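# Put the glue stick in the box drawer and close it

## Task

Get the glue stick inside the drawer of the wooden box, then push the drawer closed, so that nothing is left sticking out or lying outside.

## Robot and tools

Robot: two arms, left_arm and right_arm, each with a two-finger gripper. In the scene frame the origin sits at table-top height halfway between the nominal bases, +z points up, +x points out over the table, and left_arm is on the +y side. Calibrated bases: left_arm at (-0.008, +0.400, +0.050) m, quat_wxyz (+1.000, 0, 0, +0.007); right_arm at (-0.011, -0.398, +0.050) m, quat_wxyz (+1.000, 0, 0, -0.024). Every hand pose, target and velocity, for sending and in results, is in that arm's own base frame. Only fixed cameras and the table use the scene frame. Reported hand poses may be off by a few centimetres, more at long reach.

Gripper axes: fingers point along its +z and open and close along its y. end_effector_position is the point between the pads when they are shut. Fingertips stick out about 33 mm past it when the gap is 40 mm or less, and only about 9 mm when fully open. The fingers can fold. Grip with the outer quarter of the pads; nearer the palm, a narrow part may slip and a wide one may be crushed. A fingertip pushed onto a surface folds easily and hides the contact.

Row format (used by execute_actions and move): 20 numbers, always both arms. First left_arm: x, y, z (metres, absolute position in its base frame), qw, qx, qy, qz (absolute orientation, w first), then gripper position, force_limit, speed. Then the same 10 for right_arm. The three gripper numbers lie in [-1, 1]. position: +1 fully open (140 mm), about -0.8 pads touch, -1 closes until blocked. force_limit on a part up to 40 mm wide with a slow close: -1 about 14 N, just below 0 about 19 N, 0 about 40 N, +1 about 58 N. speed: -1 about 30 mm/s, 0 about 140, +1 about 250. A faster close squeezes harder (roughly 64 N at speed 0, 116 N at +1 on a rigid part). Both start at +1. To hold an arm still, resend its last reported pose and its last gripper numbers each call; keep the quaternion unchanged across rows to keep orientation.

execute_actions(actions, cameras): actions is a list of actions; each action is up to 15 rows, one per 1/30 s step, and a short action repeats its last row. A target more than 0.6 m from the gripper's current position along any gripper axis gets the action refused; if the first action fails this against the latest state, the whole call is refused. Each step the controller clips the command to 70 mm and 16 degrees from the measured pose, so one action may fall short; the result's Hand target shows where the arm is actually headed, and the rest must be sent again. Images come only with an empty actions list or when cameras names them (["all"] for all).

move(target, speed, blend, stop_force, zero, blocking, cameras): target is one 20-number row or a list of up to 15 rows, all absolute poses; each gripper travels in a straight line from its Hand target. speed 0.002 to 1 m/s (default 0.25), rotation capped at twice that in rad/s; one value or one per target. blend in metres rounds corners in a list; 0 stops at each target. A move is cut off after 10 s. It does not avoid obstacles or the other arm, and grippers lag and overshoot more when fast. stop_force (12 to 80 N, both arms) ends an arm's path when the estimated push against its direction of travel exceeds it; use it only slowly, not while the gripper rotates, and leave it out when backing away from a contact. The arm still keeps pressing after stopping. zero (default true) resets the force baseline before the move. blocking=false returns after about 0.5 s while the move runs (not allowed with stop_force); a new move replaces a running one. The result adds a move: line with the ending (done, off_target, moving, held, fault) and limits (paced = pose clipped, held = steps withheld). Keep finger numbers the same in every row of a list.

wait(seconds 0 to 10): lets time pass holding the last commands. stop(): brakes a running move; fingers keep moving. zoom_image(camera, region [x0, y0, x1, y1] pixels, at most 504 by 504) gives a closer look at the newest image of cam_head_left, cam_head_right, cam_high, cam_left_wrist or cam_right_wrist (each 896x504). finished_scene(scene): ends the scene for good; the scene number is 1 or 2. Call it only when the drawer is shut with the glue stick inside.

Result lines: each hand's end_effector_position and end_effector_quat_wxyz, Hand target, Tool commands, object_status (0 moving, 1 blocked while opening, 2 blocked while closing, which means a grip, 3 reached the command or pads met, held or not), position_measured in counts (3 open, about 75 = 100 mm, 139 = 60 mm, 200 = 20 mm, 230 pads meet, up to 7 more under firm grip), Joint velocities, Flange force along the gripper's x y z (includes held weight; noisy; may say no reading), and fault or MOTOR HOT lines. To squeeze harder while status is 2, raise force_limit and change position from -1 to -0.98; to squeeze less, open and close again slowly.

Avoid: dropping anything or letting it leave the table (that fails the task); hitting fixed or heavy things hard; any contact or squeeze between the two arms or grippers; pressing past a firm contact (the arms are stiff). A net force of 150 N, or contact torque reaching 139 N m on waist, shoulder or elbow or 34.8 N m on a wrist joint, stops that arm for 10 s. Long holding, stretched reach or pushing into unreachable poses overheats motors and brakes the arm for 30 to 60 s. Large twisting or levering loads on the gripper also cost.

Each tool is called after ">>>" by a JSON object that holds its "method" and its "body".

## Session

>>> {"method": "execute_actions", "body": {"actions": []}}

Scene clock: 0.00 s.
left_arm: end_effector_position=(+0.3321, -0.6807, +0.0598) position_measured=3 object_status=3 end_effector_quat_wxyz=(+0.167, +0.651, -0.550, +0.496) | right_arm: end_effector_position=(+0.3461, -0.1994, +0.3023) position_measured=3 object_status=3 end_effector_quat_wxyz=(-0.068, -0.592, +0.752, -0.283)
Joint positions: left_arm=[-0.899 0.4 -0.414 -0.33 0.359 1.445] | right_arm=[0.351 -0.489 -0.538 0.592 -1.485 -0.628]
Joint velocities: within noise
Flange force (N): no reading
Hand target: left_arm +0.3321, -0.6807, +0.0598; +0.167, +0.651, -0.550, +0.496 | right_arm +0.3461, -0.1994, +0.3023; -0.068, -0.592, +0.752, -0.283
Tool commands: left_gripper/position=+1.0 left_gripper/force_limit=+1.0 left_gripper/speed=+1.0 right_gripper/position=+1.0 right_gripper/force_limit=+1.0 right_gripper/speed=+1.0

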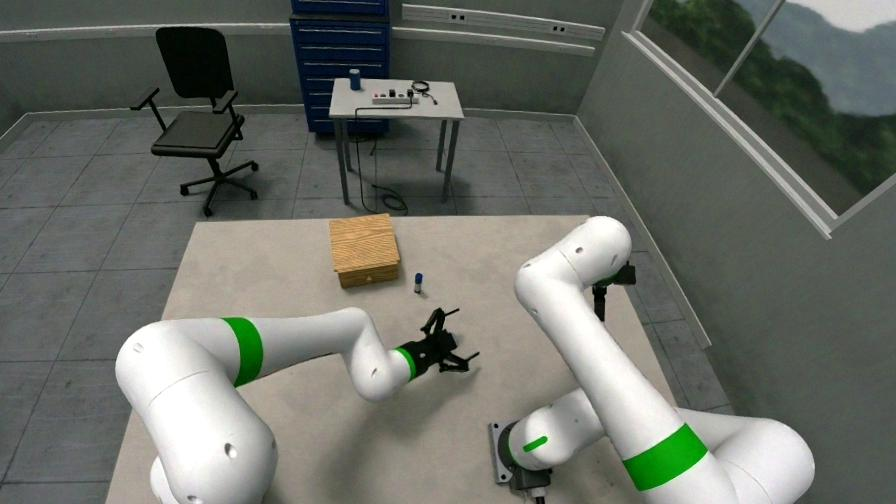

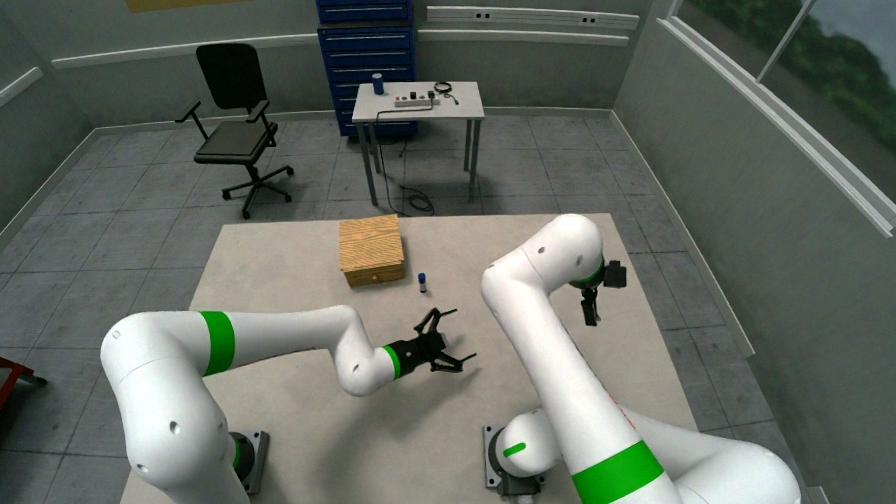

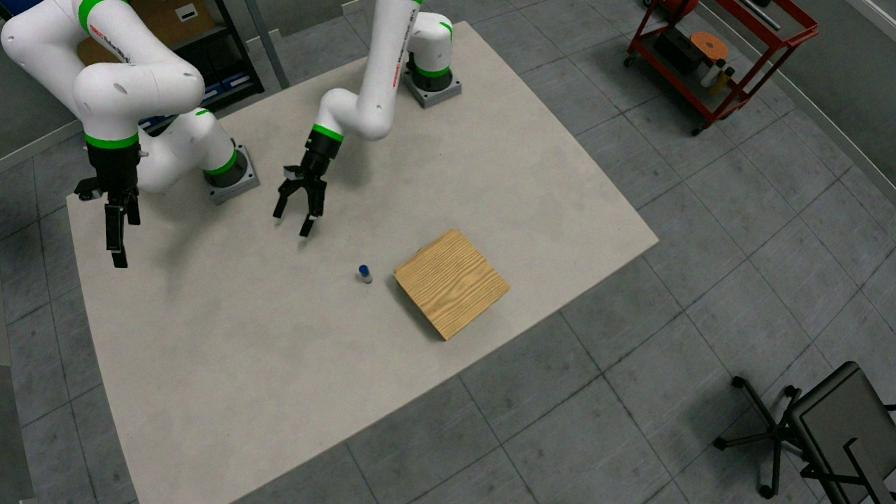

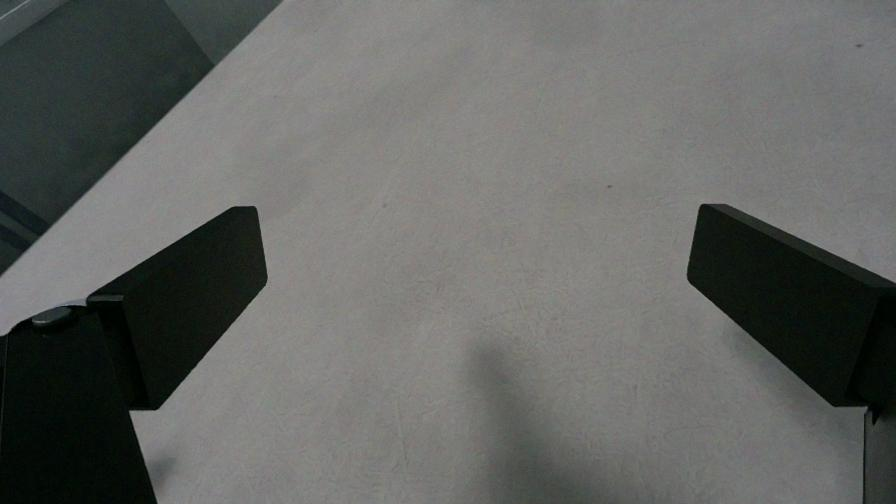

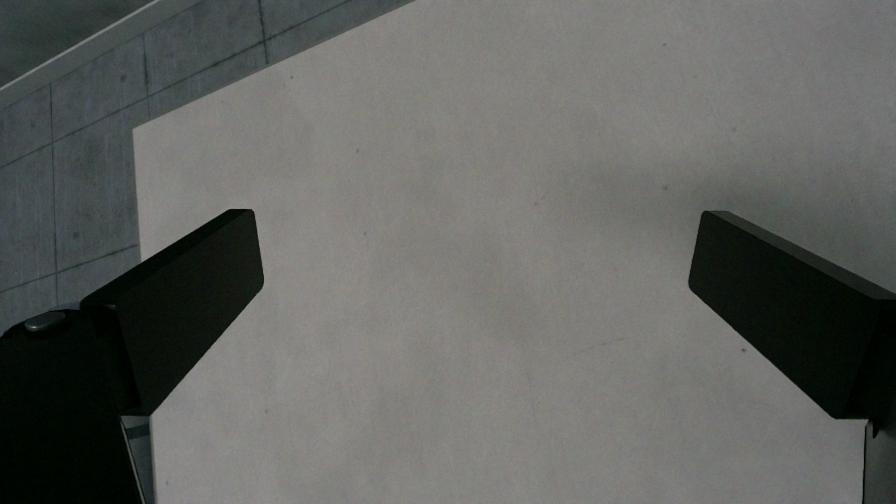

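>>> {"method": "zoom_image", "body": {"camera": "cam_high", "region": [330, 210, 530, 350]}}

>>> {"method": "zoom_image", "body": {"camera": "cam_head_left", "region": [310, 200, 490, 310]}}

>>> {"method": "zoom_image", "body": {"camera": "cam_head_right", "region": [310, 200, 490, 310]}}

Scaled by 2.520 from the camera's 896x504 image, which has a finer 1280x720 frame.

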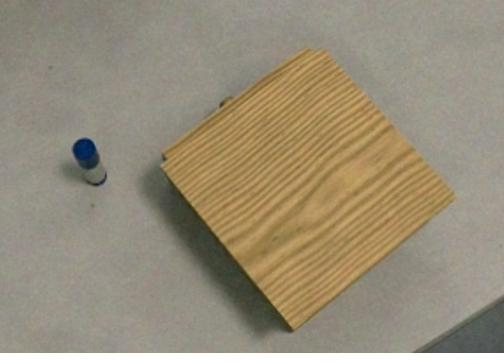

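Scaled by 2.800 from the camera's 896x504 image, which has a finer 1280x720 frame.

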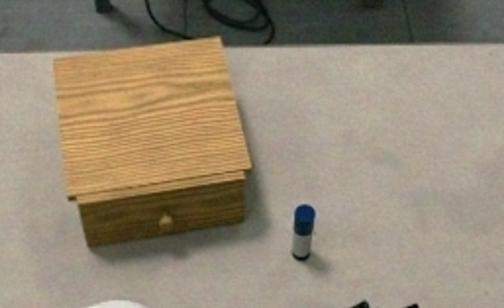

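Scaled by 2.800 from the camera's 896x504 image, which has a finer 1280x720 frame.

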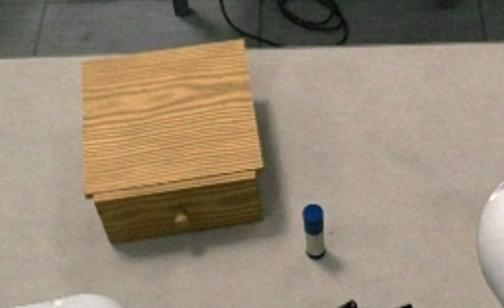

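>>> {"method": "move", "body": {"target": [0.3035,-0.324,0.15,0,0.886,0,0.463,1,1,1,0.419,0.269,0.25,0,-0.7071,0.7071,0,1,1,1], "cameras": ["all"]}}

Scene clock: 4.60 s.
left_arm: end_effector_position=(+0.3035, -0.3240, +0.1500) position_measured=3 object_status=3 end_effector_quat_wxyz=(+0.000, +0.886, +0.000, +0.463) | right_arm: end_effector_position=(+0.4190, +0.2690, +0.2500) position_measured=3 object_status=3 end_effector_quat_wxyz=(+0.000, +0.707, -0.707, +0.000)
Joint positions: left_arm=[-1.749 -0.143 -0.959 2.123 1.249 0.78] | right_arm=[0.835 0.124 0.159 0 -1.605 -0.835]
Flange force (N): left_arm=[1.5 -6.4 -0.2] | right_arm=[3.4 1.1 -2.9]
Hand target: left_arm +0.3035, -0.3240, +0.1500; +0.000, +0.886, +0.000, +0.463 | right_arm +0.4190, +0.2690, +0.2500; +0.000, +0.707, -0.707, +0.000
Off the commanded pose: left_arm 0.000 m, 0 deg | right_arm 0.000 m, 0 deg.
move: done

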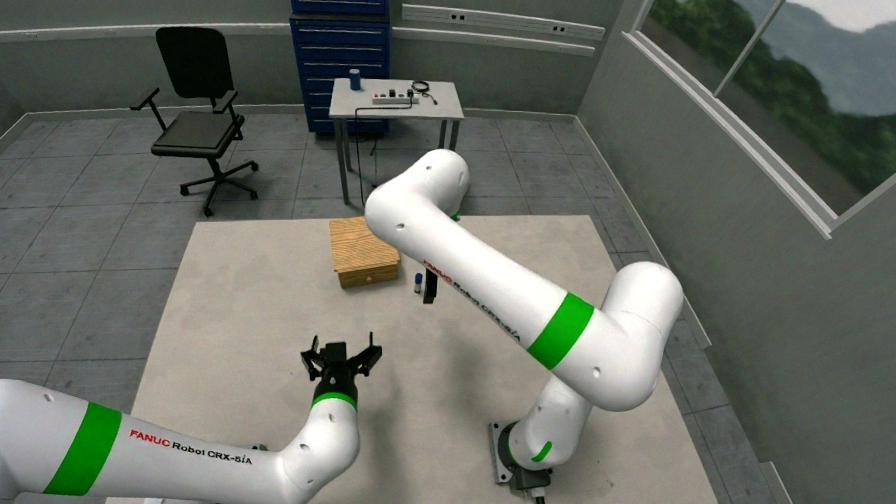

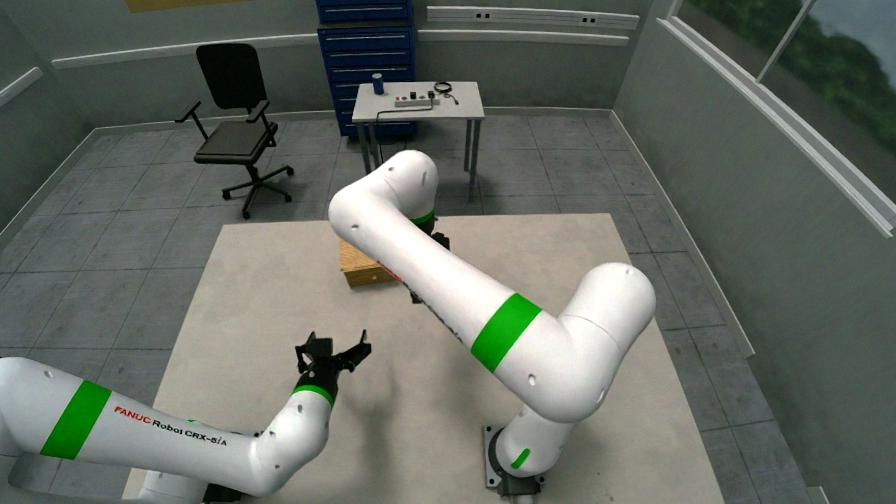

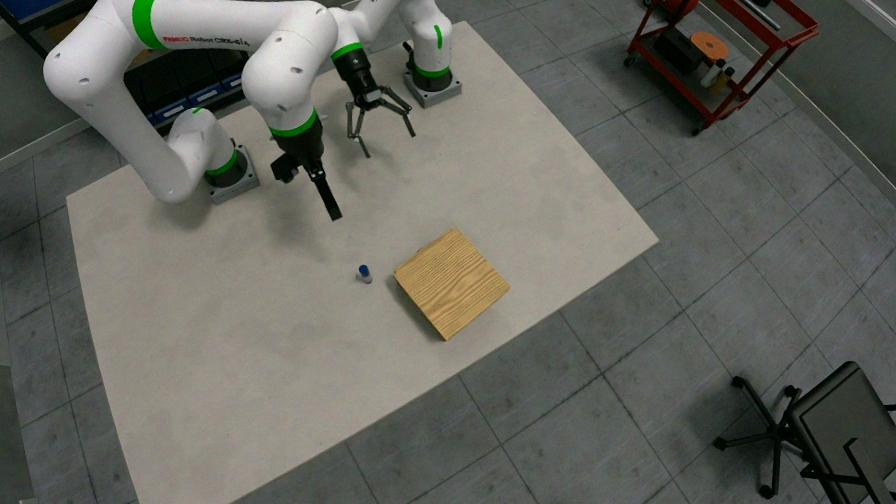

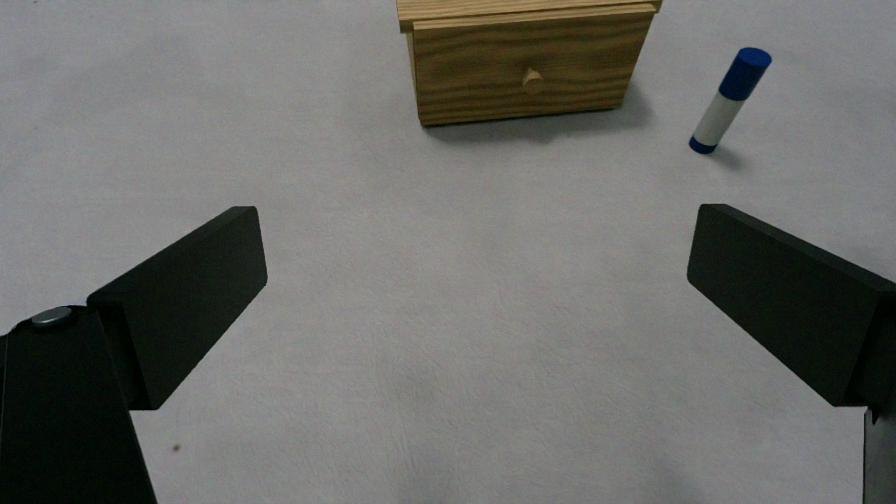

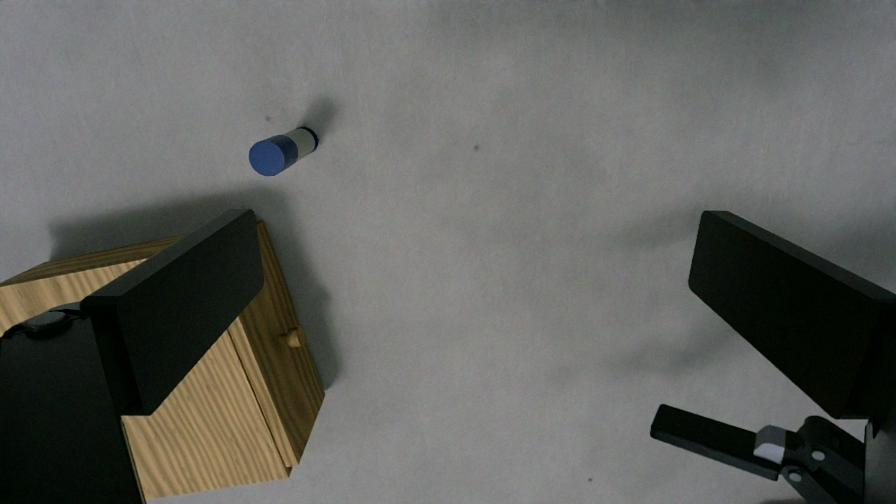

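>>> {"method": "move", "body": {"target": [0.3035,-0.324,0.15,0,0.886,0,0.463,1,1,1,0.5313,0.2243,0.25,0,-0.7239,0.6899,0,1,1,1], "cameras": ["cam_right_wrist","cam_left_wrist"]}}

Scene clock: 6.03 s.
left_arm: end_effector_position=(+0.3035, -0.3240, +0.1500) position_measured=3 object_status=3 end_effector_quat_wxyz=(+0.000, +0.886, +0.000, +0.463) | right_arm: end_effector_position=(+0.5313, +0.2243, +0.2500) position_measured=3 object_status=3 end_effector_quat_wxyz=(+0.000, +0.724, -0.690, +0.000)
Joint positions: left_arm=[-1.749 -0.143 -0.959 2.123 1.249 0.78] | right_arm=[0.627 0.331 0.409 0 -1.649 -0.579]
Flange force (N): left_arm=[1.7 -6.2 -0.3] | right_arm=[3.6 2.4 -3.1]
Hand target: left_arm +0.3035, -0.3240, +0.1500; +0.000, +0.886, +0.000, +0.463 | right_arm +0.5313, +0.2243, +0.2500; +0.000, +0.724, -0.690, +0.000
Off the commanded pose: left_arm 0.000 m, 0 deg | right_arm 0.000 m, 0 deg.
move: done
Images, in order (width x height): cam_left_wrist 896x504, cam_right_wrist 896x504.

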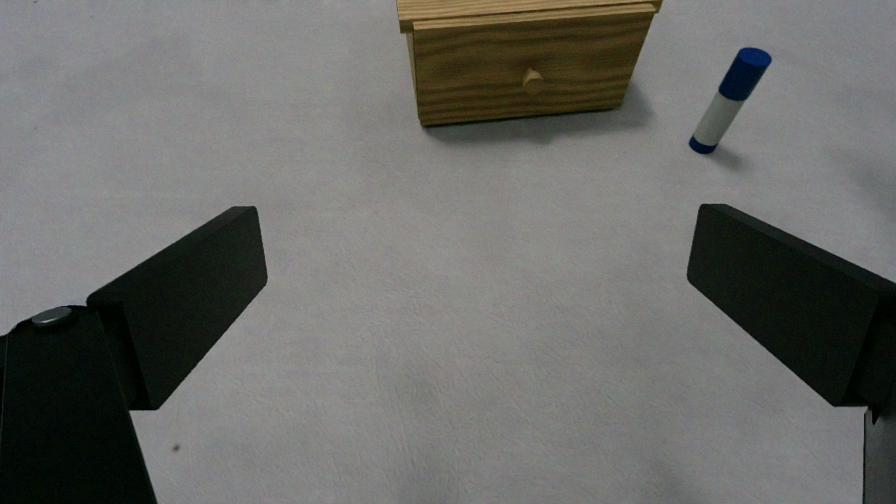

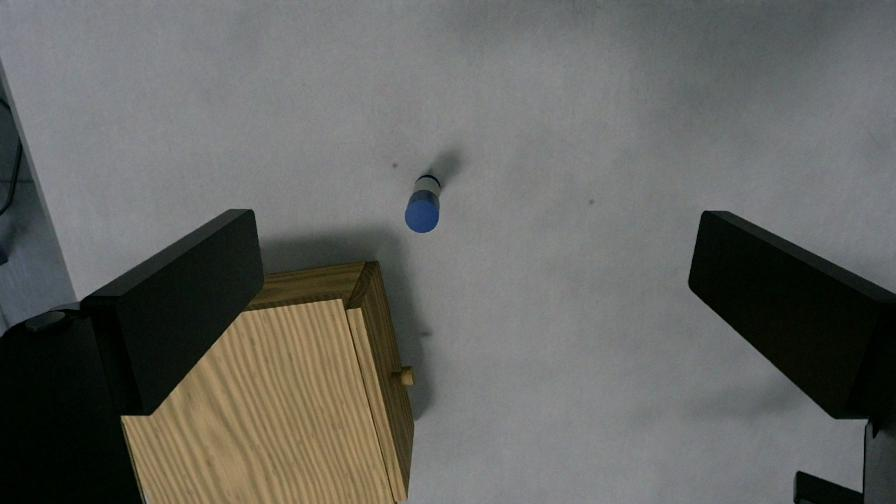

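>>> {"method": "zoom_image", "body": {"camera": "cam_left_wrist", "region": [390, 0, 680, 160]}}

>>> {"method": "zoom_image", "body": {"camera": "cam_right_wrist", "region": [250, 220, 450, 504]}}

Scaled by 1.738 from the camera's 896x504 image, which has a finer 1280x720 frame.

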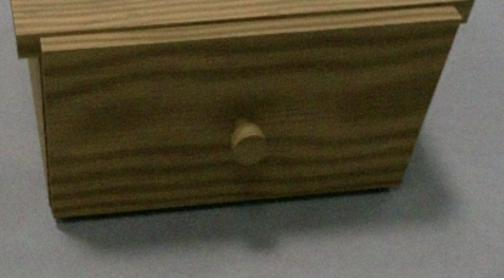

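Scaled by 1.775 from the camera's 896x504 image, which has a finer 1280x720 frame.

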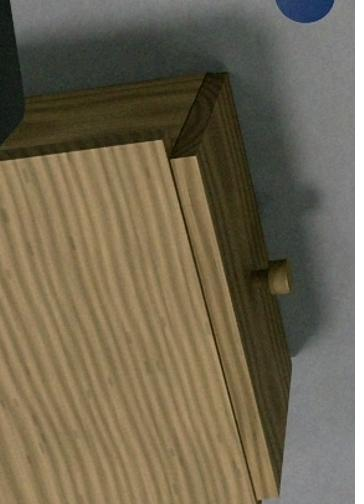

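>>> {"method": "move", "body": {"target": [[0.4525,-0.3964,0.10,-0.0356,0.8415,0.0559,0.5361,-0.08,-1,1,0.5333,0.1739,0.25,0,0.9997,0.024,0,0.1,-1,1],[0.4785,-0.3968,0.04,-0.0356,0.8415,0.0559,0.5361,-0.08,-1,1,0.5826,0.1261,0.15,0.4431,-0.5202,-0.6328,-0.3643,0.1,-1,1]], "speed": 0.4, "cameras": ["all"]}}

Scene clock: 15.20 s.
left_arm: end_effector_position=(+0.4785, -0.3968, +0.0400) position_measured=139 object_status=3 end_effector_quat_wxyz=(-0.036, +0.842, +0.056, +0.536) | right_arm: end_effector_position=(+0.5826, +0.1261, +0.1500) position_measured=117 object_status=3 end_effector_quat_wxyz=(-0.443, +0.520, +0.633, +0.364)
Joint positions: left_arm=[-1.213 0.491 -0.718 1.526 1.085 1.169] | right_arm=[-0.22 0.761 0.537 -1.119 -1.868 3.509]
Flange force (N): left_arm=[3.2 -5.8 -2.1] | right_arm=[6.4 -3.7 -2.9]
Hand target: left_arm +0.4785, -0.3968, +0.0400; -0.036, +0.842, +0.056, +0.536 | right_arm +0.5826, +0.1261, +0.1500; -0.443, +0.520, +0.633, +0.364
Off the commanded pose: left_arm 0.000 m, 0 deg | right_arm 0.000 m, 0 deg.
move: done

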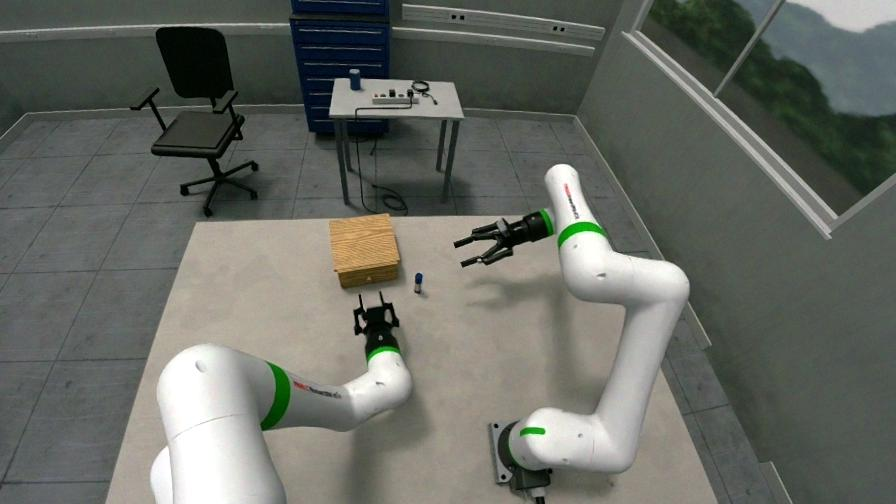

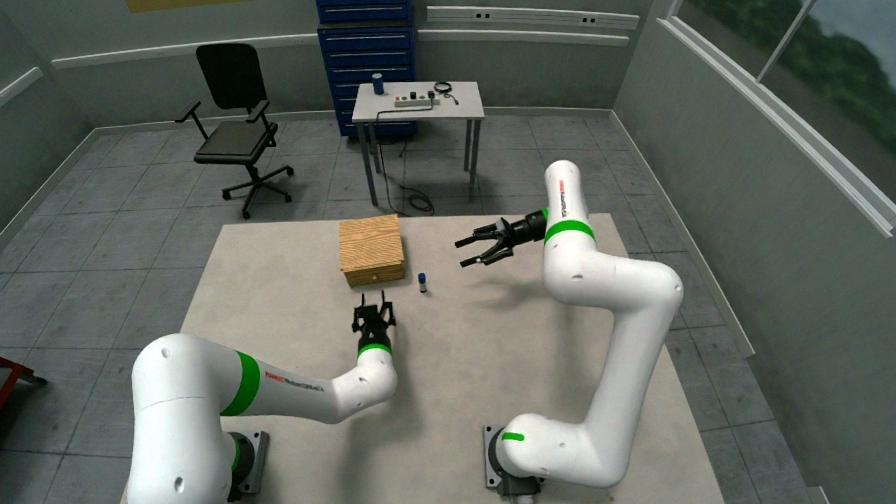

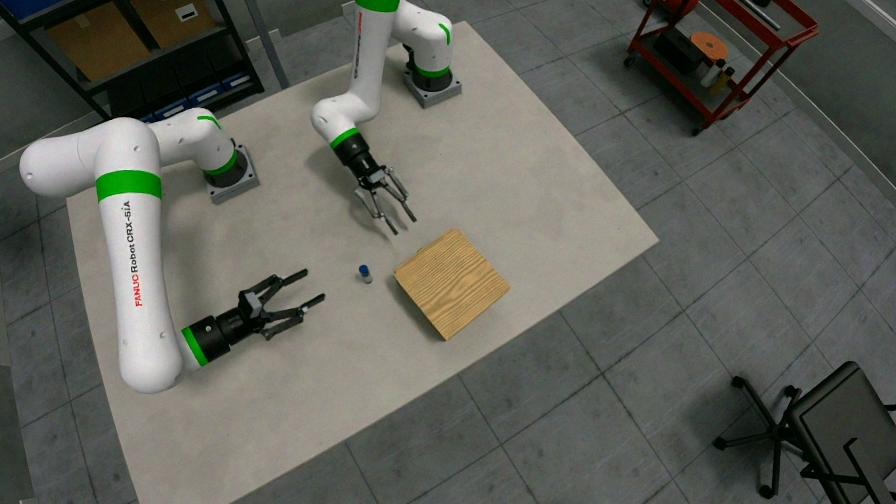

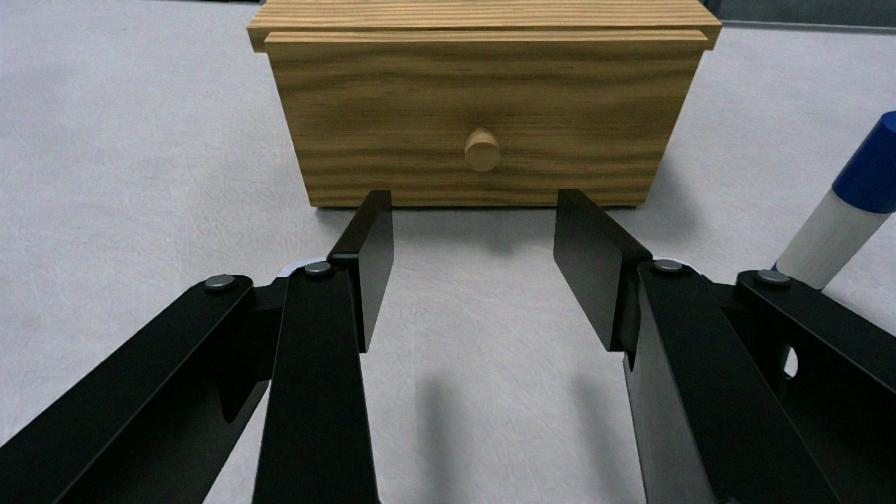

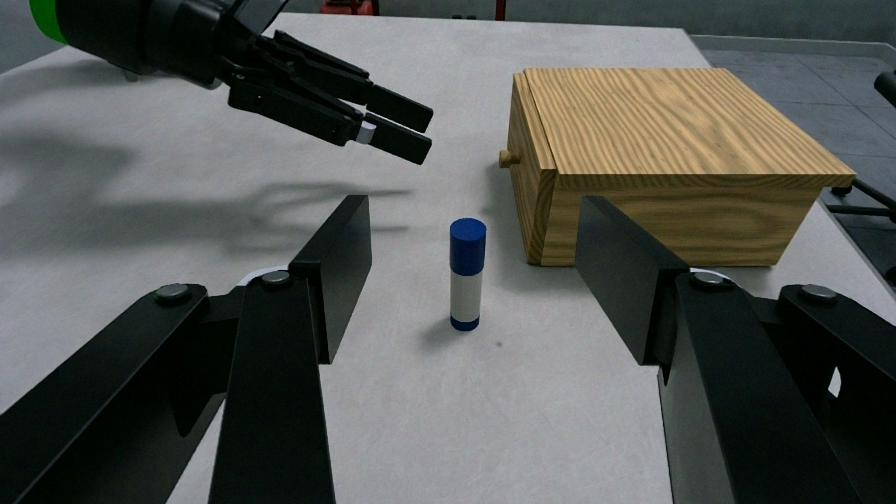

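>>> {"method": "move", "body": {"target": [[0.5292,-0.3986,0.016,-0.0356,0.8415,0.0559,0.5361,-0.08,-1,1,0.5798,0.1558,0.014,0.4431,-0.5202,-0.6328,-0.3643,0.1,-1,1],[0.5292,-0.3986,0.016,-0.0356,0.8415,0.0559,0.5361,-0.08,-1,1,0.5706,0.2022,0.014,0.4431,-0.5202,-0.6328,-0.3643,0.1,-1,1]], "cameras": ["cam_left_wrist","cam_right_wrist"]}}

Scene clock: 17.67 s.
left_arm: end_effector_position=(+0.5292, -0.3986, +0.0160) position_measured=139 object_status=3 end_effector_quat_wxyz=(-0.036, +0.842, +0.056, +0.536) | right_arm: end_effector_position=(+0.5706, +0.2022, +0.0140) position_measured=117 object_status=3 end_effector_quat_wxyz=(-0.443, +0.520, +0.633, +0.364)
Joint positions: left_arm=[-1.08 0.576 -0.653 1.387 1.042 1.199] | right_arm=[-0.109 0.897 0.409 -1.12 -1.659 3.704]
Flange force (N): left_arm=[3.1 -5.3 -3.0] | right_arm=[7.0 -3.7 -3.3]
Hand target: left_arm +0.5292, -0.3986, +0.0160; -0.036, +0.842, +0.056, +0.536 | right_arm +0.5706, +0.2022, +0.0140; -0.443, +0.520, +0.633, +0.364
Off the commanded pose: left_arm 0.000 m, 0 deg | right_arm 0.000 m, 0 deg.
move: done
Images, in order (width x height): cam_left_wrist 896x504, cam_right_wrist 896x504.

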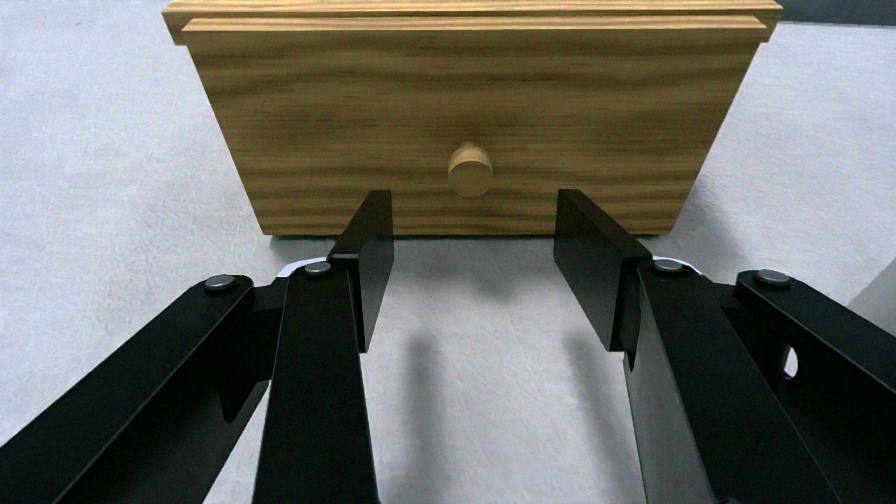

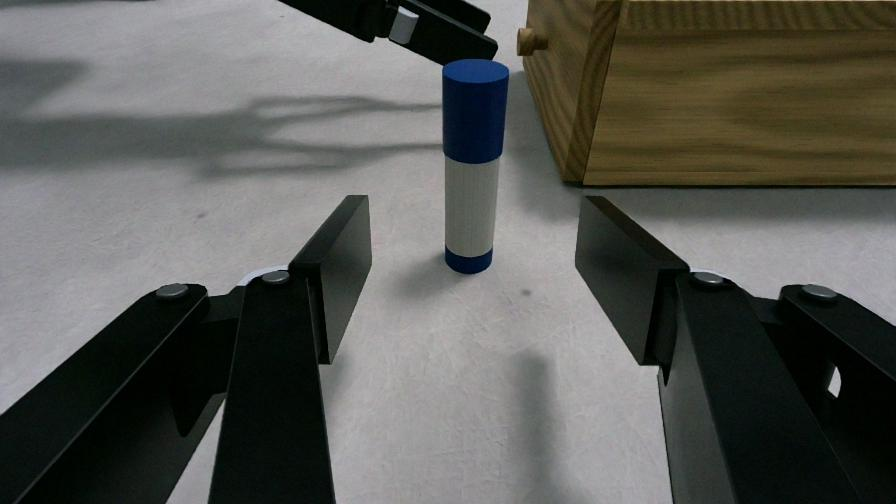

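>>> {"method": "move", "body": {"target": [[0.5679,-0.3934,0.016,-0.0356,0.8415,0.0559,0.5361,-0.08,-1,1,0.5618,0.2473,0.014,0.4431,-0.5202,-0.6328,-0.3643,0.1,-1,1]], "speed": 0.08, "cameras": ["cam_left_wrist","cam_right_wrist"]}}

Scene clock: 18.93 s.
left_arm: end_effector_position=(+0.5679, -0.3934, +0.0160) position_measured=139 object_status=3 end_effector_quat_wxyz=(-0.036, +0.842, +0.056, +0.536) | right_arm: end_effector_position=(+0.5618, +0.2473, +0.0140) position_measured=117 object_status=3 end_effector_quat_wxyz=(-0.443, +0.520, +0.633, +0.364)
Joint positions: left_arm=[-0.987 0.597 -0.611 1.308 1.006 1.183] | right_arm=[-0.045 0.868 0.356 -1.151 -1.598 3.702]
Flange force (N): left_arm=[1.0 -8.4 -15.0] | right_arm=[6.6 -3.8 -3.7]
Hand target: left_arm +0.5679, -0.3934, +0.0160; -0.036, +0.842, +0.056, +0.536 | right_arm +0.5618, +0.2473, +0.0140; -0.443, +0.520, +0.633, +0.364
Off the commanded pose: left_arm 0.000 m, 0 deg | right_arm 0.000 m, 0 deg.
move: done
Images, in order (width x height): cam_left_wrist 896x504, cam_right_wrist 896x504.

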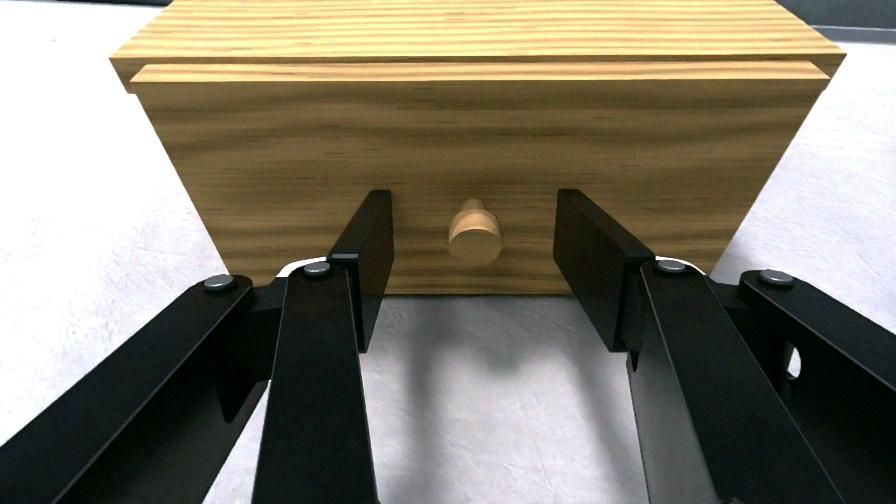

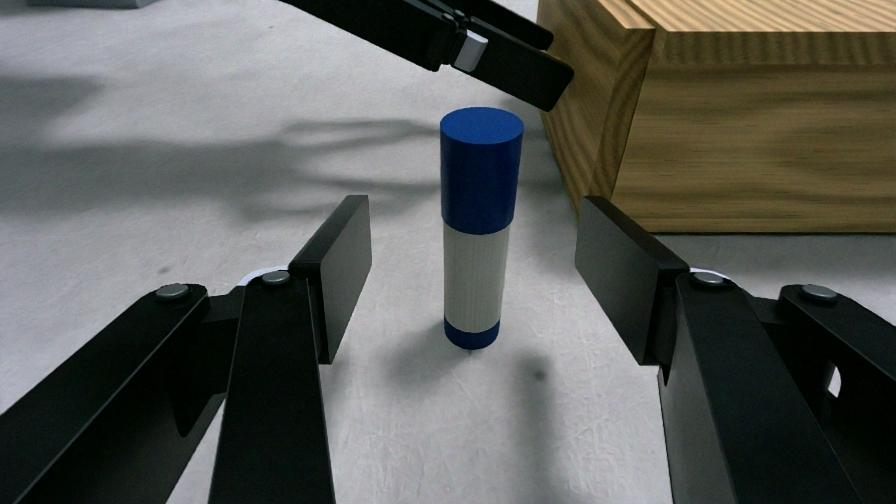

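>>> {"method": "move", "body": {"target": [[0.5619,-0.3942,0.016,-0.0356,0.8415,0.0559,0.5361,-0.08,-1,1,0.5618,0.2473,0.014,0.4431,-0.5202,-0.6328,-0.3643,0.1,-1,1],[0.5619,-0.3942,0.016,-0.0356,0.8415,0.0559,0.5361,-1,-0.5,-1,0.5618,0.2473,0.014,0.4431,-0.5202,-0.6328,-0.3643,-1,-0.5,-1]], "speed": 0.08, "cameras": ["cam_left_wrist","cam_right_wrist"]}}

Scene clock: 21.77 s.
left_arm: end_effector_position=(+0.5619, -0.3942, +0.0160) position_measured=205 object_status=2 end_effector_quat_wxyz=(-0.036, +0.842, +0.056, +0.536) | right_arm: end_effector_position=(+0.5618, +0.2473, +0.0140) position_measured=194 object_status=0 end_effector_quat_wxyz=(-0.443, +0.520, +0.633, +0.364)
Joint positions: left_arm=[-1.001 0.593 -0.618 1.32 1.012 1.186] | right_arm=[-0.045 0.868 0.356 -1.151 -1.598 3.702]
Flange force (N): left_arm=[3.0 -6.4 -7.4] | right_arm=[7.1 -3.2 -4.0]
Hand target: left_arm +0.5619, -0.3942, +0.0160; -0.036, +0.842, +0.056, +0.536 | right_arm +0.5618, +0.2473, +0.0140; -0.443, +0.520, +0.633, +0.364
Off the commanded pose: left_arm 0.000 m, 0 deg | right_arm 0.000 m, 0 deg.
move: done
Images, in order (width x height): cam_left_wrist 896x504, cam_right_wrist 896x504.

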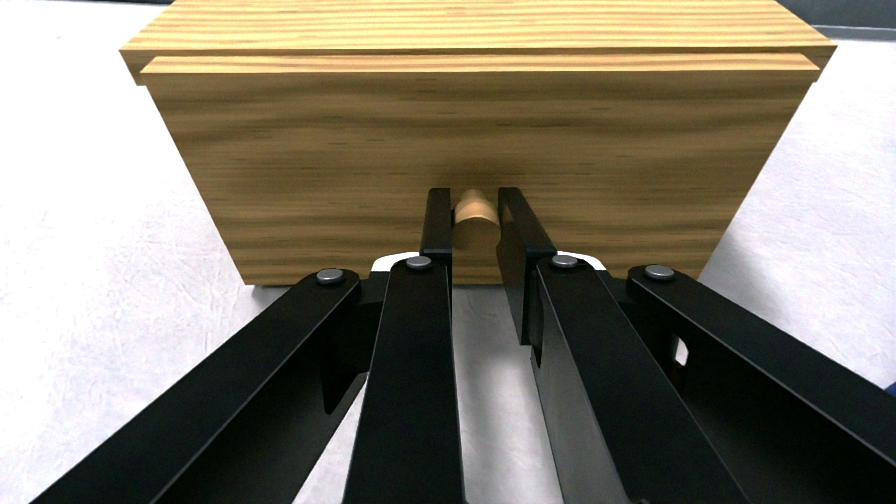

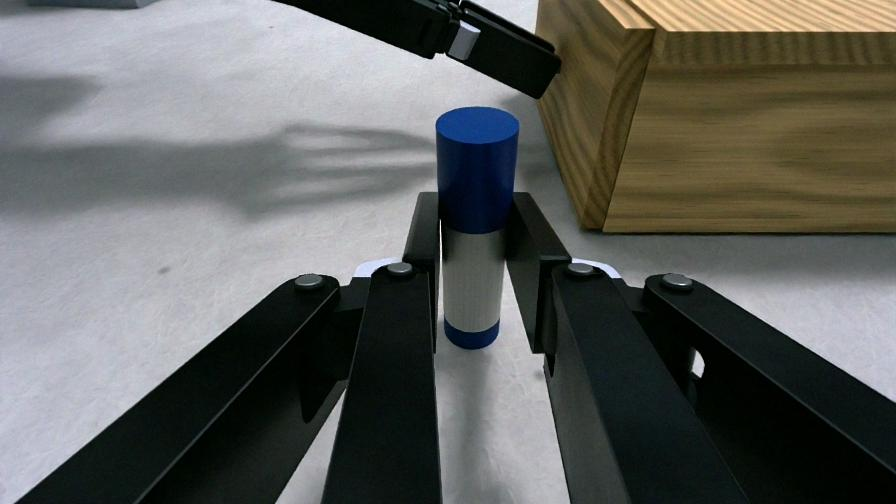

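>>> {"method": "move", "body": {"target": [[0.5421,-0.3968,0.016,-0.0356,0.8415,0.0559,0.5361,-1,-0.5,-1,0.5618,0.2473,0.014,0.4431,-0.5202,-0.6328,-0.3643,-1,-0.5,-1]], "speed": 0.04, "cameras": ["all"]}}

Scene clock: 22.67 s.
left_arm: end_effector_position=(+0.5421, -0.3968, +0.0160) position_measured=205 object_status=2 end_effector_quat_wxyz=(-0.036, +0.842, +0.056, +0.536) | right_arm: end_effector_position=(+0.5618, +0.2473, +0.0140) position_measured=194 object_status=2 end_effector_quat_wxyz=(-0.443, +0.520, +0.633, +0.364)
Joint positions: left_arm=[-1.048 0.582 -0.641 1.359 1.03 1.194] | right_arm=[-0.045 0.868 0.356 -1.151 -1.598 3.702]
Flange force (N): left_arm=[3.8 -5.2 -1.7] | right_arm=[7.6 -3.6 -4.1]
Hand target: left_arm +0.5421, -0.3968, +0.0160; -0.036, +0.842, +0.056, +0.536 | right_arm +0.5618, +0.2473, +0.0140; -0.443, +0.520, +0.633, +0.364
Off the commanded pose: left_arm 0.000 m, 0 deg | right_arm 0.000 m, 0 deg.
move: done

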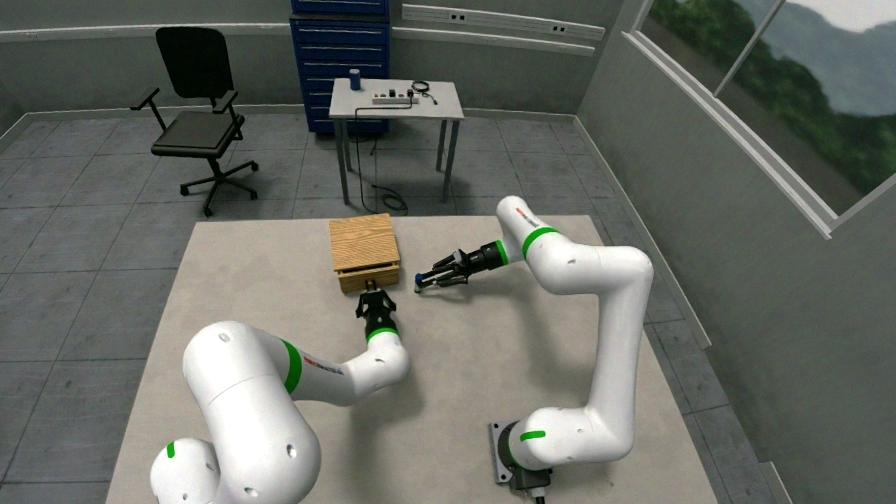

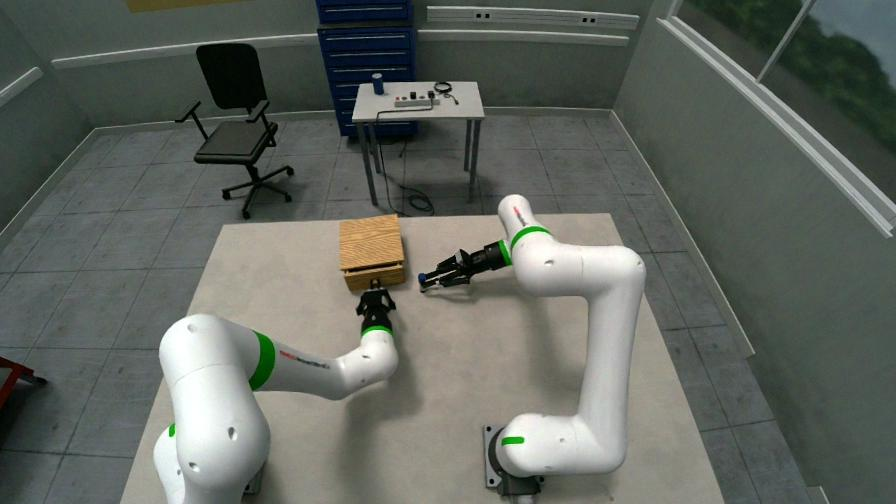

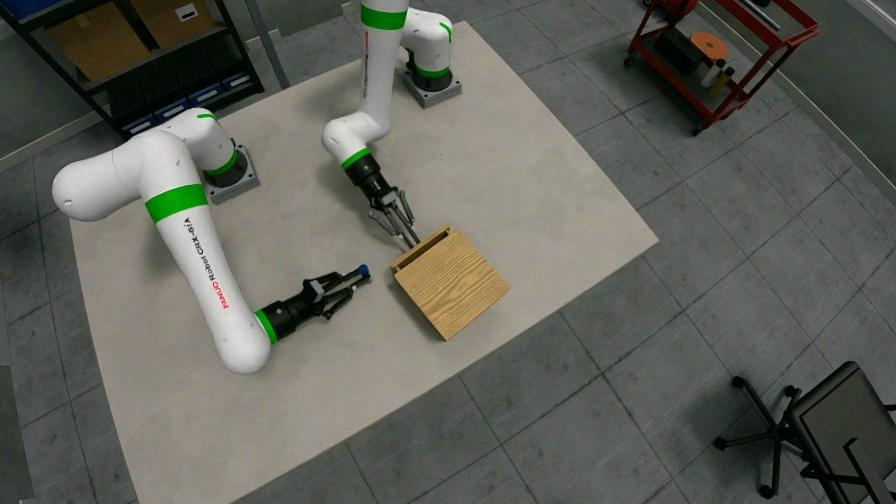

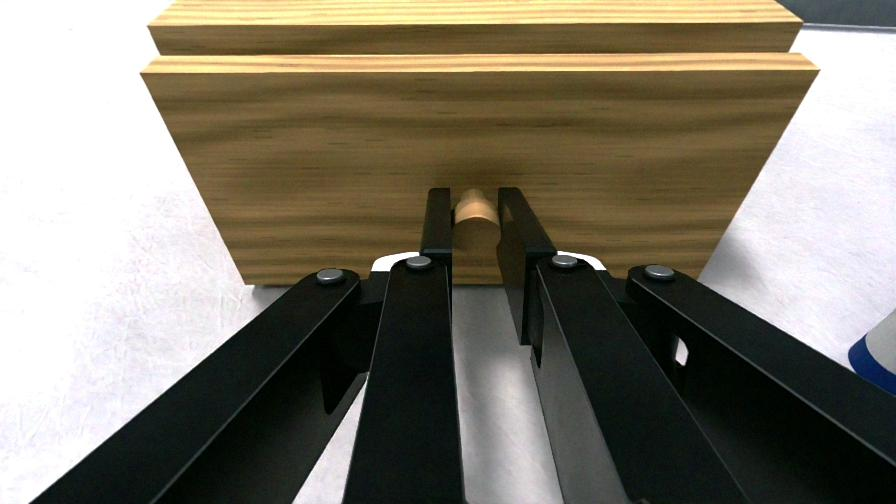

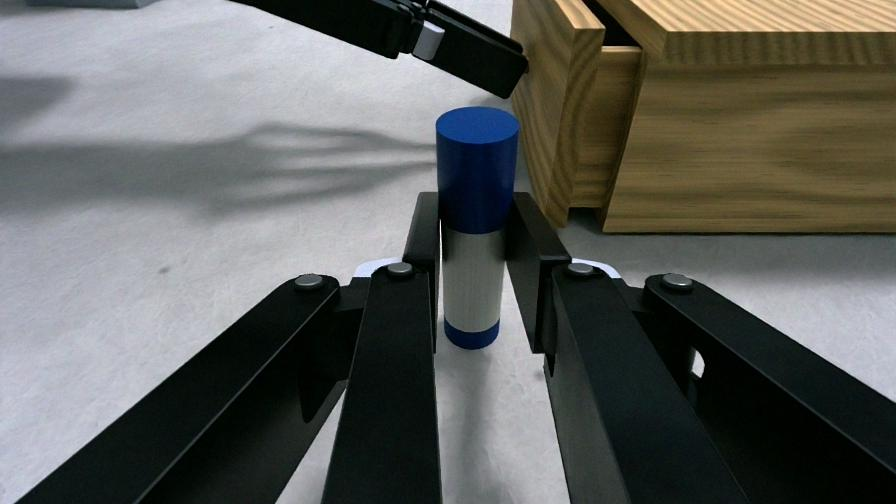

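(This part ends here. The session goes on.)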